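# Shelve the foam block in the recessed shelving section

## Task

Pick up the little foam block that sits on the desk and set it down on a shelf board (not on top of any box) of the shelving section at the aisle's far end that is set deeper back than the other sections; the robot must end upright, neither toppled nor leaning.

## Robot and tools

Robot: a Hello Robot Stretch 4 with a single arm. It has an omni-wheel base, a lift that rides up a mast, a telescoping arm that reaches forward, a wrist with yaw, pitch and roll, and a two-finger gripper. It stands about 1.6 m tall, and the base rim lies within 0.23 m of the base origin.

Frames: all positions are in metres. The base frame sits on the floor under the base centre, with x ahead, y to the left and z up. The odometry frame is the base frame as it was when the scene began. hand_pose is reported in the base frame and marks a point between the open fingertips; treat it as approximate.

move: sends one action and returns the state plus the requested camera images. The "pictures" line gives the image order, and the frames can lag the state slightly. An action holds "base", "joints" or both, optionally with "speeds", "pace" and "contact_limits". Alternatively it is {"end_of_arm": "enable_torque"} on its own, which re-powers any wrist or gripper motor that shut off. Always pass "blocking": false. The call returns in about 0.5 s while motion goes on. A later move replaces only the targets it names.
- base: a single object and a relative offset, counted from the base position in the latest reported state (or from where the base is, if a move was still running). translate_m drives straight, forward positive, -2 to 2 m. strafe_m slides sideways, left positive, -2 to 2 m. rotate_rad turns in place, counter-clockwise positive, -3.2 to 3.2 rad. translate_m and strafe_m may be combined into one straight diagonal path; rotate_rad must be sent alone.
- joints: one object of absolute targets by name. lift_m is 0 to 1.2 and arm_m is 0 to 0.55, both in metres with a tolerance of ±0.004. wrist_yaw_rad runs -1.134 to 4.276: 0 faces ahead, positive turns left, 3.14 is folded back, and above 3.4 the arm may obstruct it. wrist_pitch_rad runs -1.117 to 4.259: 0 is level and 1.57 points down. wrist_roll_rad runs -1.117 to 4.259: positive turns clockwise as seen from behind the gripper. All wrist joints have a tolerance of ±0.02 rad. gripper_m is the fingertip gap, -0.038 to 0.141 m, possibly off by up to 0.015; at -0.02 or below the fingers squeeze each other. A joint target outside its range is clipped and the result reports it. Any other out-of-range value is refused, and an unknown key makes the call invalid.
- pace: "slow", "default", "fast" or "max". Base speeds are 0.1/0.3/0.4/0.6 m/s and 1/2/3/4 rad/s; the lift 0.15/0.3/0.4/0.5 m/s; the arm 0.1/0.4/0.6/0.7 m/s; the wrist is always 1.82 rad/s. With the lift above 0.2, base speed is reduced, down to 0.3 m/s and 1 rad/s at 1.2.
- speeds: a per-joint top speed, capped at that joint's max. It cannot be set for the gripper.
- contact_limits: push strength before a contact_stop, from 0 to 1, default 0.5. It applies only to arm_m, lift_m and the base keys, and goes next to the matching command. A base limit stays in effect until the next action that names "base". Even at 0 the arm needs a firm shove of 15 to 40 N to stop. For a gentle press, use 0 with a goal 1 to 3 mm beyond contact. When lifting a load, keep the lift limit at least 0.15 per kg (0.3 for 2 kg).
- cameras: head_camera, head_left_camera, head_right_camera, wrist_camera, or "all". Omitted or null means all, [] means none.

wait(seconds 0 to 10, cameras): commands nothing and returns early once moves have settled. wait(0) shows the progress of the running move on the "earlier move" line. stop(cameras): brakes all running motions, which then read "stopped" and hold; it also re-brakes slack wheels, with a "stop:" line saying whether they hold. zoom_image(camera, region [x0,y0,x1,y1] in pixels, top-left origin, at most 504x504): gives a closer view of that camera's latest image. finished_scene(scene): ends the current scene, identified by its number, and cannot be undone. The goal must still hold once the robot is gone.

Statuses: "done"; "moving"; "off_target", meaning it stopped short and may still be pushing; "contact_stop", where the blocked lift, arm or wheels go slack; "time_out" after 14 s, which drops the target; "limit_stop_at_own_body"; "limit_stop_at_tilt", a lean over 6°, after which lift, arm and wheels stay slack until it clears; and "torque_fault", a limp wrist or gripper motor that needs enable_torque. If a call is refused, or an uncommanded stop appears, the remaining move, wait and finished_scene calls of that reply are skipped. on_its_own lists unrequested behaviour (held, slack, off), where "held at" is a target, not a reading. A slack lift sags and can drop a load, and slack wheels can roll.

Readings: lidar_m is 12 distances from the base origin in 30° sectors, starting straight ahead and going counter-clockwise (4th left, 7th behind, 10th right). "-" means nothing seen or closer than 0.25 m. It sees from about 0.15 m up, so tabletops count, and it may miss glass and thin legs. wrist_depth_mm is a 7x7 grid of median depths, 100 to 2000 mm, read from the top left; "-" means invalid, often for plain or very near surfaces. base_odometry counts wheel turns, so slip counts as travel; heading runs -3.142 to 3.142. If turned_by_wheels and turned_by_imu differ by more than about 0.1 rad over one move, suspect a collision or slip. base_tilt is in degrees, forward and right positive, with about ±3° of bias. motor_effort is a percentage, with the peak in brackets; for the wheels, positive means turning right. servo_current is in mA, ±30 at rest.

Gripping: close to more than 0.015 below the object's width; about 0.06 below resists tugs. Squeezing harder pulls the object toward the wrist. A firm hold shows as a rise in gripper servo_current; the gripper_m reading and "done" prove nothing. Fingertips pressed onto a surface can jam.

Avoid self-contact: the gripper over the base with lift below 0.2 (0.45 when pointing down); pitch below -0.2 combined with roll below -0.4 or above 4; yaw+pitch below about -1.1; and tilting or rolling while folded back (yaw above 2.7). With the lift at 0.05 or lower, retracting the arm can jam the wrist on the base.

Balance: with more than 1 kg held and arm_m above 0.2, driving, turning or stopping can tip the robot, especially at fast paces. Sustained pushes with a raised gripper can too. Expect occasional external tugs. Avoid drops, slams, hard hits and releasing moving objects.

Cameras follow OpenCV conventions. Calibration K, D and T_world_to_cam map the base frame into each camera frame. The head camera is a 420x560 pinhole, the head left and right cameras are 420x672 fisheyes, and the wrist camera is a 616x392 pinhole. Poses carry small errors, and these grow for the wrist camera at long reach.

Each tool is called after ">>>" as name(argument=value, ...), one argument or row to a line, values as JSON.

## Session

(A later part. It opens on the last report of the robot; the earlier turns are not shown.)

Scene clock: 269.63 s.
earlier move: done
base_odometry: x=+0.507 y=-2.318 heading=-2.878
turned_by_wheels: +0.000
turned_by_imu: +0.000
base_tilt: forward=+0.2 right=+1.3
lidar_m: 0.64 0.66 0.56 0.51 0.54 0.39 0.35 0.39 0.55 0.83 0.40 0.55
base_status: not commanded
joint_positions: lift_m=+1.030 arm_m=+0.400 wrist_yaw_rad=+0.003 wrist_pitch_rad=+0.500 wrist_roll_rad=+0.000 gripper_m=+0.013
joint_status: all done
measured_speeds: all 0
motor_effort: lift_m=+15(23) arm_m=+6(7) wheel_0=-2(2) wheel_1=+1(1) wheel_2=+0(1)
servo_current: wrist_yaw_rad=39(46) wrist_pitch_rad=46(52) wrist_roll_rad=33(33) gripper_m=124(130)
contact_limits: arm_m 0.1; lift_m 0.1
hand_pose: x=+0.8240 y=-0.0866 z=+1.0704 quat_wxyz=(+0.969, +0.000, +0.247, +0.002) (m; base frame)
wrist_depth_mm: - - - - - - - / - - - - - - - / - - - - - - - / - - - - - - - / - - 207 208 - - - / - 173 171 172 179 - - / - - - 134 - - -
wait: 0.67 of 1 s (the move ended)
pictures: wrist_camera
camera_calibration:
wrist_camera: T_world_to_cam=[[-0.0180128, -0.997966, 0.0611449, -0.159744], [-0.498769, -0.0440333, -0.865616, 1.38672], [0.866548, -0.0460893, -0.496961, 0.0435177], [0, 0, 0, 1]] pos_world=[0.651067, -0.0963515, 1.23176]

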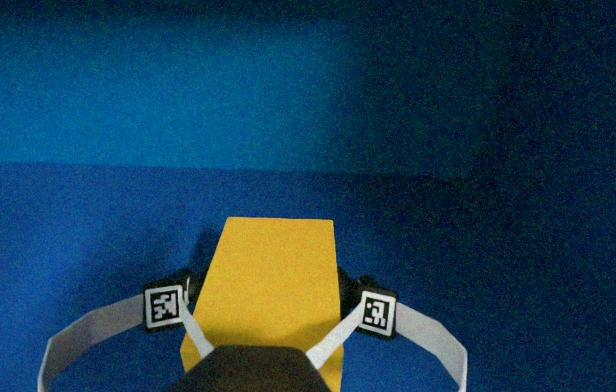

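>>> move(
  joints={"lift_m": 1.012},
  contact_limits={"lift_m": 0.1},
  pace="slow",
  blocking=false,
  cameras=[],
)

>>> wait(
  seconds=0.5,
  cameras=[],
)

>>> move(
  joints={"lift_m": 1.005},
  contact_limits={"lift_m": 0.1},
  pace="slow",
  blocking=false,
  cameras=[],
)

>>> wait(
  seconds=0.5,
  cameras=["wrist_camera"],
)

Scene clock: 282.70 s.
move: moving
base_odometry: x=+0.507 y=-2.318 heading=-2.878
turned_by_wheels: +0.000
turned_by_imu: -0.001
base_tilt: forward=+0.3 right=+1.3
lidar_m: 0.64 0.68 0.56 0.53 0.52 0.39 0.37 0.41 0.54 0.85 0.44 0.55
base_status: not commanded
joint_positions: lift_m=+1.013 arm_m=+0.400 wrist_yaw_rad=+0.003 wrist_pitch_rad=+0.500 wrist_roll_rad=+0.000 gripper_m=+0.013
joint_status: lift_m moving
measured_speeds: translate_m=+0.000 strafe_m=+0.000 rotate_rad=+0.000 lift_m=-0.021 arm_m=+0.000 wrist_yaw_rad=+0.000 wrist_pitch_rad=+0.000 wrist_roll_rad=+0.000
motor_effort: lift_m=+14(16) arm_m=+6(7) wheel_0=-2(2) wheel_1=+0(1) wheel_2=+0(1)
servo_current: wrist_yaw_rad=39(46) wrist_pitch_rad=26(52) wrist_roll_rad=26(33) gripper_m=111(124)
contact_limits: arm_m 0.1; lift_m 0.1
hand_pose: x=+0.8240 y=-0.0866 z=+1.0531 quat_wxyz=(+0.969, +0.000, +0.247, +0.002) (m; base frame)
wrist_depth_mm: - - - - - - - / - - - - - - - / - - - - - - - / - - - - - - - / - - 206 208 - - - / - 173 171 173 179 - - / - - - 133 - - -
pictures: none
No camera images: "cameras" was empty.

Scene clock: 283.10 s.
earlier move: done
base_odometry: x=+0.507 y=-2.318 heading=-2.878
turned_by_wheels: +0.000
turned_by_imu: +0.000
base_tilt: forward=+0.4 right=+1.3
lidar_m: 0.64 0.68 0.55 0.52 0.54 0.37 0.35 0.39 0.54 0.82 0.43 0.54
base_status: not commanded
joint_positions: lift_m=+1.012 arm_m=+0.400 wrist_yaw_rad=+0.003 wrist_pitch_rad=+0.500 wrist_roll_rad=+0.000 gripper_m=+0.013
joint_status: all done
measured_speeds: all 0
motor_effort: lift_m=+14(16) arm_m=+6(7) wheel_0=-2(2) wheel_1=+0(1) wheel_2=+1(1)
servo_current: wrist_yaw_rad=39(46) wrist_pitch_rad=39(52) wrist_roll_rad=33(33) gripper_m=117(130)
contact_limits: arm_m 0.1; lift_m 0.1
hand_pose: x=+0.8240 y=-0.0866 z=+1.0524 quat_wxyz=(+0.969, +0.000, +0.247, +0.002) (m; base frame)
wrist_depth_mm: - - - - - - - / - - - - - - - / - - - - - - - / - - - - - - - / - - 206 209 - - - / - 173 171 173 179 - - / - - - 133 - - -
wait: 0.40 of 0.5 s (the move ended)
pictures: none
No camera images: "cameras" was empty.

Scene clock: 283.60 s.
move: moving
base_odometry: x=+0.507 y=-2.318 heading=-2.878
turned_by_wheels: +0.000
turned_by_imu: +0.000
base_tilt: forward=+0.4 right=+1.3
lidar_m: 0.64 0.66 0.55 0.52 0.53 0.39 0.37 0.40 0.55 0.82 0.44 0.55
base_status: not commanded
joint_positions: lift_m=+1.005 arm_m=+0.400 wrist_yaw_rad=+0.003 wrist_pitch_rad=+0.500 wrist_roll_rad=+0.000 gripper_m=+0.013
joint_status: lift_m moving
measured_speeds: all 0
motor_effort: lift_m=+13(15) arm_m=+7(7) wheel_0=-2(2) wheel_1=+0(1) wheel_2=+1(1)
servo_current: wrist_yaw_rad=39(46) wrist_pitch_rad=46(46) wrist_roll_rad=26(33) gripper_m=117(130)
contact_limits: arm_m 0.1; lift_m 0.1
hand_pose: x=+0.8241 y=-0.0866 z=+1.0454 quat_wxyz=(+0.969, +0.000, +0.247, +0.002) (m; base frame)
wrist_depth_mm: - - - - - - - / - - - - - - - / - - - - - - - / - - - - - - - / - - 206 209 - - 345 / - 174 172 172 179 - - / - - - 134 - - -
pictures: none
No camera images: "cameras" was empty.

Scene clock: 283.77 s.
earlier move: done
base_odometry: x=+0.507 y=-2.318 heading=-2.878
turned_by_wheels: +0.000
turned_by_imu: +0.000
base_tilt: forward=+0.3 right=+1.5
lidar_m: 0.64 0.69 0.54 0.51 0.53 0.37 0.36 0.39 0.54 0.85 0.43 0.55
base_status: not commanded
joint_positions: lift_m=+1.005 arm_m=+0.400 wrist_yaw_rad=+0.003 wrist_pitch_rad=+0.500 wrist_roll_rad=+0.000 gripper_m=+0.013
joint_status: all done
measured_speeds: all 0
motor_effort: lift_m=+14(15) arm_m=+6(7) wheel_0=-2(2) wheel_1=+0(1) wheel_2=+0(1)
servo_current: wrist_yaw_rad=33(46) wrist_pitch_rad=52(52) wrist_roll_rad=26(33) gripper_m=117(130)
contact_limits: arm_m 0.1; lift_m 0.1
hand_pose: x=+0.8241 y=-0.0866 z=+1.0454 quat_wxyz=(+0.969, +0.000, +0.247, +0.002) (m; base frame)
wrist_depth_mm: - - - - - - - / - - - - - - - / - - - - - - - / - - - - - - - / - - 208 208 - - 343 / - 173 172 172 179 - - / - - - 133 - - -
wait: 0.17 of 0.5 s (the move ended)
pictures: wrist_camera
camera_calibration:
wrist_camera: T_world_to_cam=[[-0.0180128, -0.997966, 0.0611449, -0.158217], [-0.498769, -0.0440333, -0.865616, 1.36511], [0.866548, -0.0460893, -0.496961, 0.0311053], [0, 0, 0, 1]] pos_world=[0.651069, -0.0963515, 1.20679]

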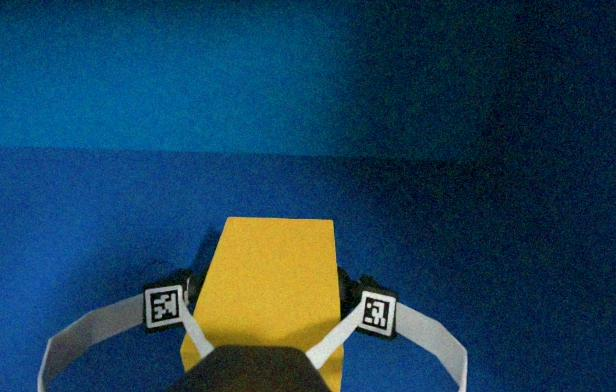

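>>> move(
  joints={"lift_m": 1.0},
  contact_limits={"lift_m": 0.1},
  pace="slow",
  blocking=false,
  cameras=[],
)

>>> wait(
  seconds=0.5,
  cameras=[],
)

>>> move(
  joints={"lift_m": 0.996},
  contact_limits={"lift_m": 0.1},
  pace="slow",
  blocking=false,
  cameras=[],
)

>>> wait(
  seconds=0.5,
  cameras=["wrist_camera"],
)

Scene clock: 292.53 s.
move: moving
base_odometry: x=+0.507 y=-2.318 heading=-2.878
turned_by_wheels: +0.000
turned_by_imu: -0.001
base_tilt: forward=+0.4 right=+1.4
lidar_m: 0.64 0.68 0.56 0.52 0.52 0.39 0.35 0.39 0.54 0.82 0.43 0.54
base_status: not commanded
joint_positions: lift_m=+1.000 arm_m=+0.400 wrist_yaw_rad=+0.003 wrist_pitch_rad=+0.500 wrist_roll_rad=+0.000 gripper_m=+0.013
joint_status: lift_m moving
measured_speeds: all 0
motor_effort: lift_m=+13(15) arm_m=+6(7) wheel_0=-2(2) wheel_1=+0(1) wheel_2=+0(1)
servo_current: wrist_yaw_rad=46(46) wrist_pitch_rad=33(52) wrist_roll_rad=26(33) gripper_m=111(124)
contact_limits: arm_m 0.1; lift_m 0.1
hand_pose: x=+0.8241 y=-0.0866 z=+1.0404 quat_wxyz=(+0.969, +0.000, +0.247, +0.002) (m; base frame)
wrist_depth_mm: - - - - - - - / - - - - - - - / - - - - - - - / - - - - - 427 - / - - 207 209 - - - / - 172 171 172 180 - - / - - - 134 - - -
pictures: none
No camera images: "cameras" was empty.

Scene clock: 292.63 s.
earlier move: done
base_odometry: x=+0.507 y=-2.318 heading=-2.878
turned_by_wheels: +0.000
turned_by_imu: +0.000
base_tilt: forward=+0.4 right=+1.5
lidar_m: 0.64 0.68 0.56 0.52 0.52 0.39 0.36 0.40 0.55 0.84 0.43 0.54
base_status: not commanded
joint_positions: lift_m=+1.000 arm_m=+0.400 wrist_yaw_rad=+0.003 wrist_pitch_rad=+0.500 wrist_roll_rad=+0.000 gripper_m=+0.013
joint_status: all done
measured_speeds: all 0
motor_effort: lift_m=+14(15) arm_m=+6(7) wheel_0=-2(2) wheel_1=+0(1) wheel_2=+1(1)
servo_current: wrist_yaw_rad=46(46) wrist_pitch_rad=46(52) wrist_roll_rad=26(33) gripper_m=117(124)
contact_limits: arm_m 0.1; lift_m 0.1
hand_pose: x=+0.8241 y=-0.0866 z=+1.0404 quat_wxyz=(+0.969, +0.000, +0.247, +0.002) (m; base frame)
wrist_depth_mm: - - - - - - - / - - - - - - - / - - - - - - - / - - - - - 424 - / - - 207 208 - - - / - 174 171 173 179 - - / - - - 133 - - -
wait: 0.10 of 0.5 s (the move ended)
pictures: none
No camera images: "cameras" was empty.

Scene clock: 293.13 s.
move: moving
base_odometry: x=+0.507 y=-2.318 heading=-2.878
turned_by_wheels: +0.000
turned_by_imu: +0.000
base_tilt: forward=+0.4 right=+1.5
lidar_m: 0.63 0.68 0.55 0.51 0.52 0.39 0.37 0.41 0.55 0.80 0.43 0.54
base_status: not commanded
joint_positions: lift_m=+0.996 arm_m=+0.400 wrist_yaw_rad=+0.003 wrist_pitch_rad=+0.500 wrist_roll_rad=+0.000 gripper_m=+0.013
joint_status: lift_m moving
measured_speeds: all 0
motor_effort: lift_m=+13(15) arm_m=+6(7) wheel_0=-2(2) wheel_1=+0(1) wheel_2=+1(1)
servo_current: wrist_yaw_rad=39(46) wrist_pitch_rad=46(52) wrist_roll_rad=33(33) gripper_m=117(124)
contact_limits: arm_m 0.1; lift_m 0.1
hand_pose: x=+0.8241 y=-0.0866 z=+1.0364 quat_wxyz=(+0.969, +0.000, +0.247, +0.002) (m; base frame)
wrist_depth_mm: - - - - - - - / - - - - - - - / - - - - - - - / - - - - - - - / - - 207 208 - - - / - 173 171 173 179 - - / - - - 134 - - -
pictures: none
No camera images: "cameras" was empty.

Scene clock: 293.20 s.
earlier move: done
base_odometry: x=+0.507 y=-2.318 heading=-2.878
turned_by_wheels: +0.000
turned_by_imu: +0.000
base_tilt: forward=+0.3 right=+1.5
lidar_m: 0.64 0.69 0.56 0.50 0.52 0.39 0.37 0.39 0.54 0.82 0.45 0.54
base_status: not commanded
joint_positions: lift_m=+0.996 arm_m=+0.400 wrist_yaw_rad=+0.003 wrist_pitch_rad=+0.500 wrist_roll_rad=+0.000 gripper_m=+0.013
joint_status: all done
measured_speeds: all 0
motor_effort: lift_m=+14(15) arm_m=+7(7) wheel_0=-2(2) wheel_1=+0(1) wheel_2=+0(1)
servo_current: wrist_yaw_rad=46(46) wrist_pitch_rad=33(52) wrist_roll_rad=26(33) gripper_m=124(124)
contact_limits: arm_m 0.1; lift_m 0.1
hand_pose: x=+0.8241 y=-0.0866 z=+1.0364 quat_wxyz=(+0.969, +0.000, +0.247, +0.002) (m; base frame)
wrist_depth_mm: - - - - - - - / - - - - - - - / - - - - - - - / - - - - - - - / - - 207 208 - - - / - 173 172 173 179 - - / - - - 133 - - -
wait: 0.07 of 0.5 s (the move ended)
pictures: wrist_camera
camera_calibration:
wrist_camera: T_world_to_cam=[[-0.018013, -0.997966, 0.0611449, -0.157667], [-0.498769, -0.0440332, -0.865616, 1.35732], [0.866548, -0.0460895, -0.496961, 0.0266311], [0, 0, 0, 1]] pos_world=[0.65107, -0.0963515, 1.19779]

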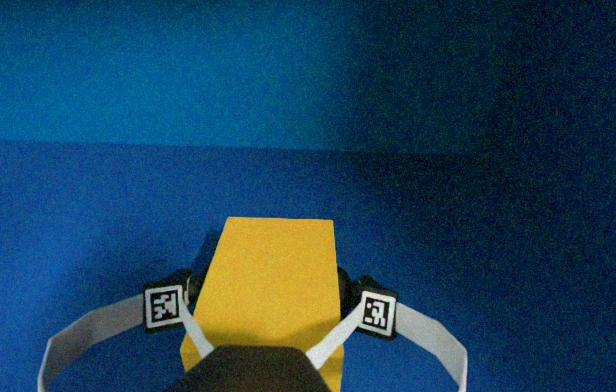

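>>> move(
  joints={"lift_m": 0.992},
  contact_limits={"lift_m": 0.1},
  pace="slow",
  blocking=false,
  cameras=[],
)

>>> wait(
  seconds=0.5,
  cameras=["wrist_camera"],
)

>>> move(
  joints={"gripper_m": 0.125},
  blocking=false,
  cameras=[],
)

>>> wait(
  seconds=1.2,
  cameras=["wrist_camera"],
)

Scene clock: 308.17 s.
move: moving
base_odometry: x=+0.507 y=-2.318 heading=-2.878
turned_by_wheels: +0.000
turned_by_imu: -0.001
base_tilt: forward=+0.3 right=+1.4
lidar_m: 0.64 0.68 0.55 0.51 0.52 0.40 0.35 0.41 0.56 0.83 0.43 0.55
base_status: not commanded
joint_positions: lift_m=+0.992 arm_m=+0.400 wrist_yaw_rad=+0.003 wrist_pitch_rad=+0.500 wrist_roll_rad=+0.000 gripper_m=+0.013
joint_status: lift_m moving
measured_speeds: all 0
motor_effort: lift_m=+15(16) arm_m=+7(7) wheel_0=-2(2) wheel_1=+0(1) wheel_2=+1(1)
servo_current: wrist_yaw_rad=26(39) wrist_pitch_rad=46(46) wrist_roll_rad=26(33) gripper_m=117(124)
contact_limits: arm_m 0.1; lift_m 0.1
hand_pose: x=+0.8241 y=-0.0866 z=+1.0324 quat_wxyz=(+0.969, +0.000, +0.247, +0.002) (m; base frame)
wrist_depth_mm: - - - - - - - / - - - - - - - / - - - - - - - / - - - - - - - / - - 208 208 - - - / - 173 171 172 179 - - / - - - 134 - - -
pictures: none
No camera images: "cameras" was empty.

Scene clock: 308.23 s.
earlier move: done
base_odometry: x=+0.507 y=-2.318 heading=-2.878
turned_by_wheels: +0.000
turned_by_imu: +0.000
base_tilt: forward=+0.4 right=+1.3
lidar_m: 0.64 0.66 0.54 0.51 0.52 0.39 0.36 0.41 0.55 0.81 0.43 0.54
base_status: not commanded
joint_positions: lift_m=+0.992 arm_m=+0.400 wrist_yaw_rad=+0.003 wrist_pitch_rad=+0.500 wrist_roll_rad=+0.000 gripper_m=+0.013
joint_status: all done
measured_speeds: all 0
motor_effort: lift_m=+14(16) arm_m=+7(7) wheel_0=-2(2) wheel_1=+0(1) wheel_2=+0(1)
servo_current: wrist_yaw_rad=33(39) wrist_pitch_rad=46(46) wrist_roll_rad=26(33) gripper_m=124(124)
contact_limits: arm_m 0.1; lift_m 0.1
hand_pose: x=+0.8241 y=-0.0866 z=+1.0324 quat_wxyz=(+0.969, +0.000, +0.247, +0.002) (m; base frame)
wrist_depth_mm: - - - - - - - / - - - - - - - / - - - - - - - / - - - - - - - / - - 208 209 - - - / - 174 171 173 179 - - / - - - 133 - - -
wait: 0.07 of 0.5 s (the move ended)
pictures: wrist_camera
camera_calibration:
wrist_camera: T_world_to_cam=[[-0.0180137, -0.997966, 0.061145, -0.157422], [-0.498769, -0.0440329, -0.865616, 1.35385], [0.866548, -0.0460901, -0.496961, 0.0246428], [0, 0, 0, 1]] pos_world=[0.65107, -0.0963515, 1.19379]

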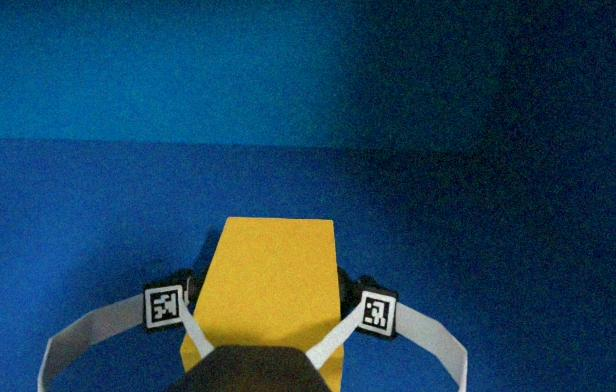

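Scene clock: 308.73 s.
move: moving
base_odometry: x=+0.507 y=-2.318 heading=-2.878
turned_by_wheels: +0.000
turned_by_imu: +0.000
base_tilt: forward=+0.3 right=+1.5
lidar_m: 0.64 0.67 0.56 0.51 0.53 0.39 0.37 0.39 0.55 0.82 0.43 0.52
base_status: not commanded
joint_positions: lift_m=+0.992 arm_m=+0.400 wrist_yaw_rad=+0.003 wrist_pitch_rad=+0.500 wrist_roll_rad=+0.000 gripper_m=+0.033
joint_status: gripper_m moving
measured_speeds: all 0
motor_effort: lift_m=+14(14) arm_m=+6(7) wheel_0=-2(2) wheel_1=+0(0) wheel_2=+1(1)
servo_current: wrist_yaw_rad=33(46) wrist_pitch_rad=39(52) wrist_roll_rad=33(33) gripper_m=26(124)
contact_limits: arm_m 0.1; lift_m 0.1
hand_pose: x=+0.8241 y=-0.0866 z=+1.0324 quat_wxyz=(+0.969, +0.000, +0.247, +0.002) (m; base frame)
wrist_depth_mm: - - - - - - - / - - - - - - - / - - - - - - - / - - - - - - - / - - 211 212 - - - / - 174 174 181 184 - - / - - - 155 - - -
pictures: none
No camera images: "cameras" was empty.

Scene clock: 309.93 s.
earlier move: moving
base_odometry: x=+0.507 y=-2.318 heading=-2.878
turned_by_wheels: +0.000
turned_by_imu: +0.000
base_tilt: forward=+0.3 right=+1.4
lidar_m: 0.65 0.67 0.56 0.52 0.51 0.39 0.36 0.39 0.56 0.83 0.43 0.56
base_status: not commanded
joint_positions: lift_m=+0.992 arm_m=+0.400 wrist_yaw_rad=+0.003 wrist_pitch_rad=+0.500 wrist_roll_rad=+0.000 gripper_m=+0.125
joint_status: gripper_m moving
measured_speeds: all 0
motor_effort: lift_m=+14(14) arm_m=+6(7) wheel_0=-2(2) wheel_1=+0(1) wheel_2=+1(1)
servo_current: wrist_yaw_rad=39(46) wrist_pitch_rad=46(59) wrist_roll_rad=33(33) gripper_m=13(130)
contact_limits: arm_m 0.1; lift_m 0.1
hand_pose: x=+0.8241 y=-0.0866 z=+1.0324 quat_wxyz=(+0.969, +0.000, +0.247, +0.002) (m; base frame)
wrist_depth_mm: - - - - - - - / - - - - - - - / - - - - - - - / - - - - - - - / - - 230 234 - - - / - 187 191 193 193 - - / - - - 133 - - -
wait: 1.20 s; no rest
pictures: wrist_camera
camera_calibration:
wrist_camera: T_world_to_cam=[[-0.0180138, -0.997966, 0.0611448, -0.157421], [-0.498769, -0.0440327, -0.865616, 1.35385], [0.866548, -0.0460901, -0.496961, 0.0246426], [0, 0, 0, 1]] pos_world=[0.65107, -0.0963515, 1.19379]

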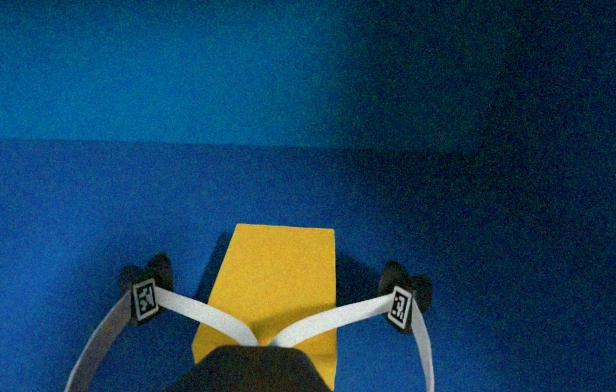

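>>> move(
  joints={"arm_m": 0.12},
  blocking=false,
  cameras=[],
)

>>> wait(
  seconds=1.3,
  cameras=["wrist_camera", "head_camera"],
)

Scene clock: 381.17 s.
earlier move: done
move: moving
base_odometry: x=+0.507 y=-2.318 heading=-2.878
turned_by_wheels: +0.000
turned_by_imu: -0.001
base_tilt: forward=+0.2 right=+1.5
lidar_m: 0.63 0.67 0.55 0.52 0.53 0.39 0.35 0.41 0.57 0.83 0.42 0.54
base_status: not commanded
joint_positions: lift_m=+0.992 arm_m=+0.348 wrist_yaw_rad=+0.003 wrist_pitch_rad=+0.500 wrist_roll_rad=+0.000 gripper_m=+0.125
joint_status: arm_m moving; the others done
measured_speeds: translate_m=+0.000 strafe_m=+0.000 rotate_rad=+0.000 lift_m=+0.000 arm_m=-0.198 wrist_yaw_rad=+0.000 wrist_pitch_rad=+0.000 wrist_roll_rad=+0.000
motor_effort: lift_m=+14(14) arm_m=-5(8) wheel_0=-2(2) wheel_1=+0(0) wheel_2=+1(1)
servo_current: wrist_yaw_rad=33(52) wrist_pitch_rad=39(46) wrist_roll_rad=26(33) gripper_m=46(52)
contact_limits: lift_m 0.1
hand_pose: x=+0.7721 y=-0.0866 z=+1.0324 quat_wxyz=(+0.969, +0.000, +0.247, +0.002) (m; base frame)
wrist_depth_mm: - - - - - - - / - - - - - - - / - - - - - - - / - - - 277 - - - / - - 230 233 - - - / - 188 219 214 195 - - / - - - - - - -
pictures: none
No camera images: "cameras" was empty.

Scene clock: 382.47 s.
earlier move: moving
base_odometry: x=+0.507 y=-2.318 heading=-2.878
turned_by_wheels: +0.000
turned_by_imu: +0.000
base_tilt: forward=+0.3 right=+1.3
lidar_m: 0.65 0.67 0.55 0.52 0.54 0.39 0.35 0.40 0.54 0.82 0.43 0.51
base_status: not commanded
joint_positions: lift_m=+0.992 arm_m=+0.120 wrist_yaw_rad=+0.003 wrist_pitch_rad=+0.500 wrist_roll_rad=+0.000 gripper_m=+0.125
joint_status: arm_m moving; the others done
measured_speeds: all 0
motor_effort: lift_m=+14(14) arm_m=-4(8) wheel_0=-2(2) wheel_1=+0(1) wheel_2=+1(1)
servo_current: wrist_yaw_rad=39(52) wrist_pitch_rad=46(59) wrist_roll_rad=33(39) gripper_m=33(52)
contact_limits: lift_m 0.1
hand_pose: x=+0.5445 y=-0.0866 z=+1.0324 quat_wxyz=(+0.969, +0.000, +0.247, +0.002) (m; base frame)
wrist_depth_mm: - - - - - - - / - - - - - - - / - - - - - - - / - - - - - - - / - - - - - - 379 / - 188 - - 195 - 415 / - - - - - - 410
wait: 1.30 s; no rest
pictures: head_camera, wrist_camera
camera_calibration:
wrist_camera: T_world_to_cam=[[-0.0180785, -0.997965, 0.0611449, -0.162438], [-0.498772, -0.0440005, -0.865616, 1.21444], [0.866545, -0.0461464, -0.496961, 0.266857], [0, 0, 0, 1]] pos_world=[0.371548, -0.0963567, 1.19379]

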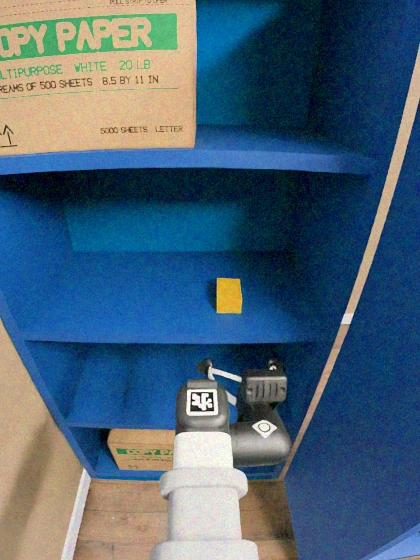

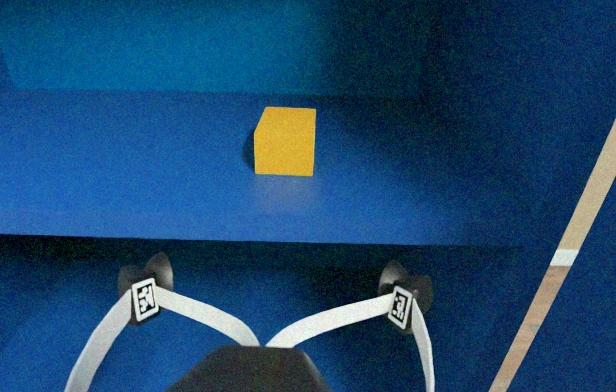

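>>> finished_scene(
  scene=2,
)

The scene is finished: the task was done.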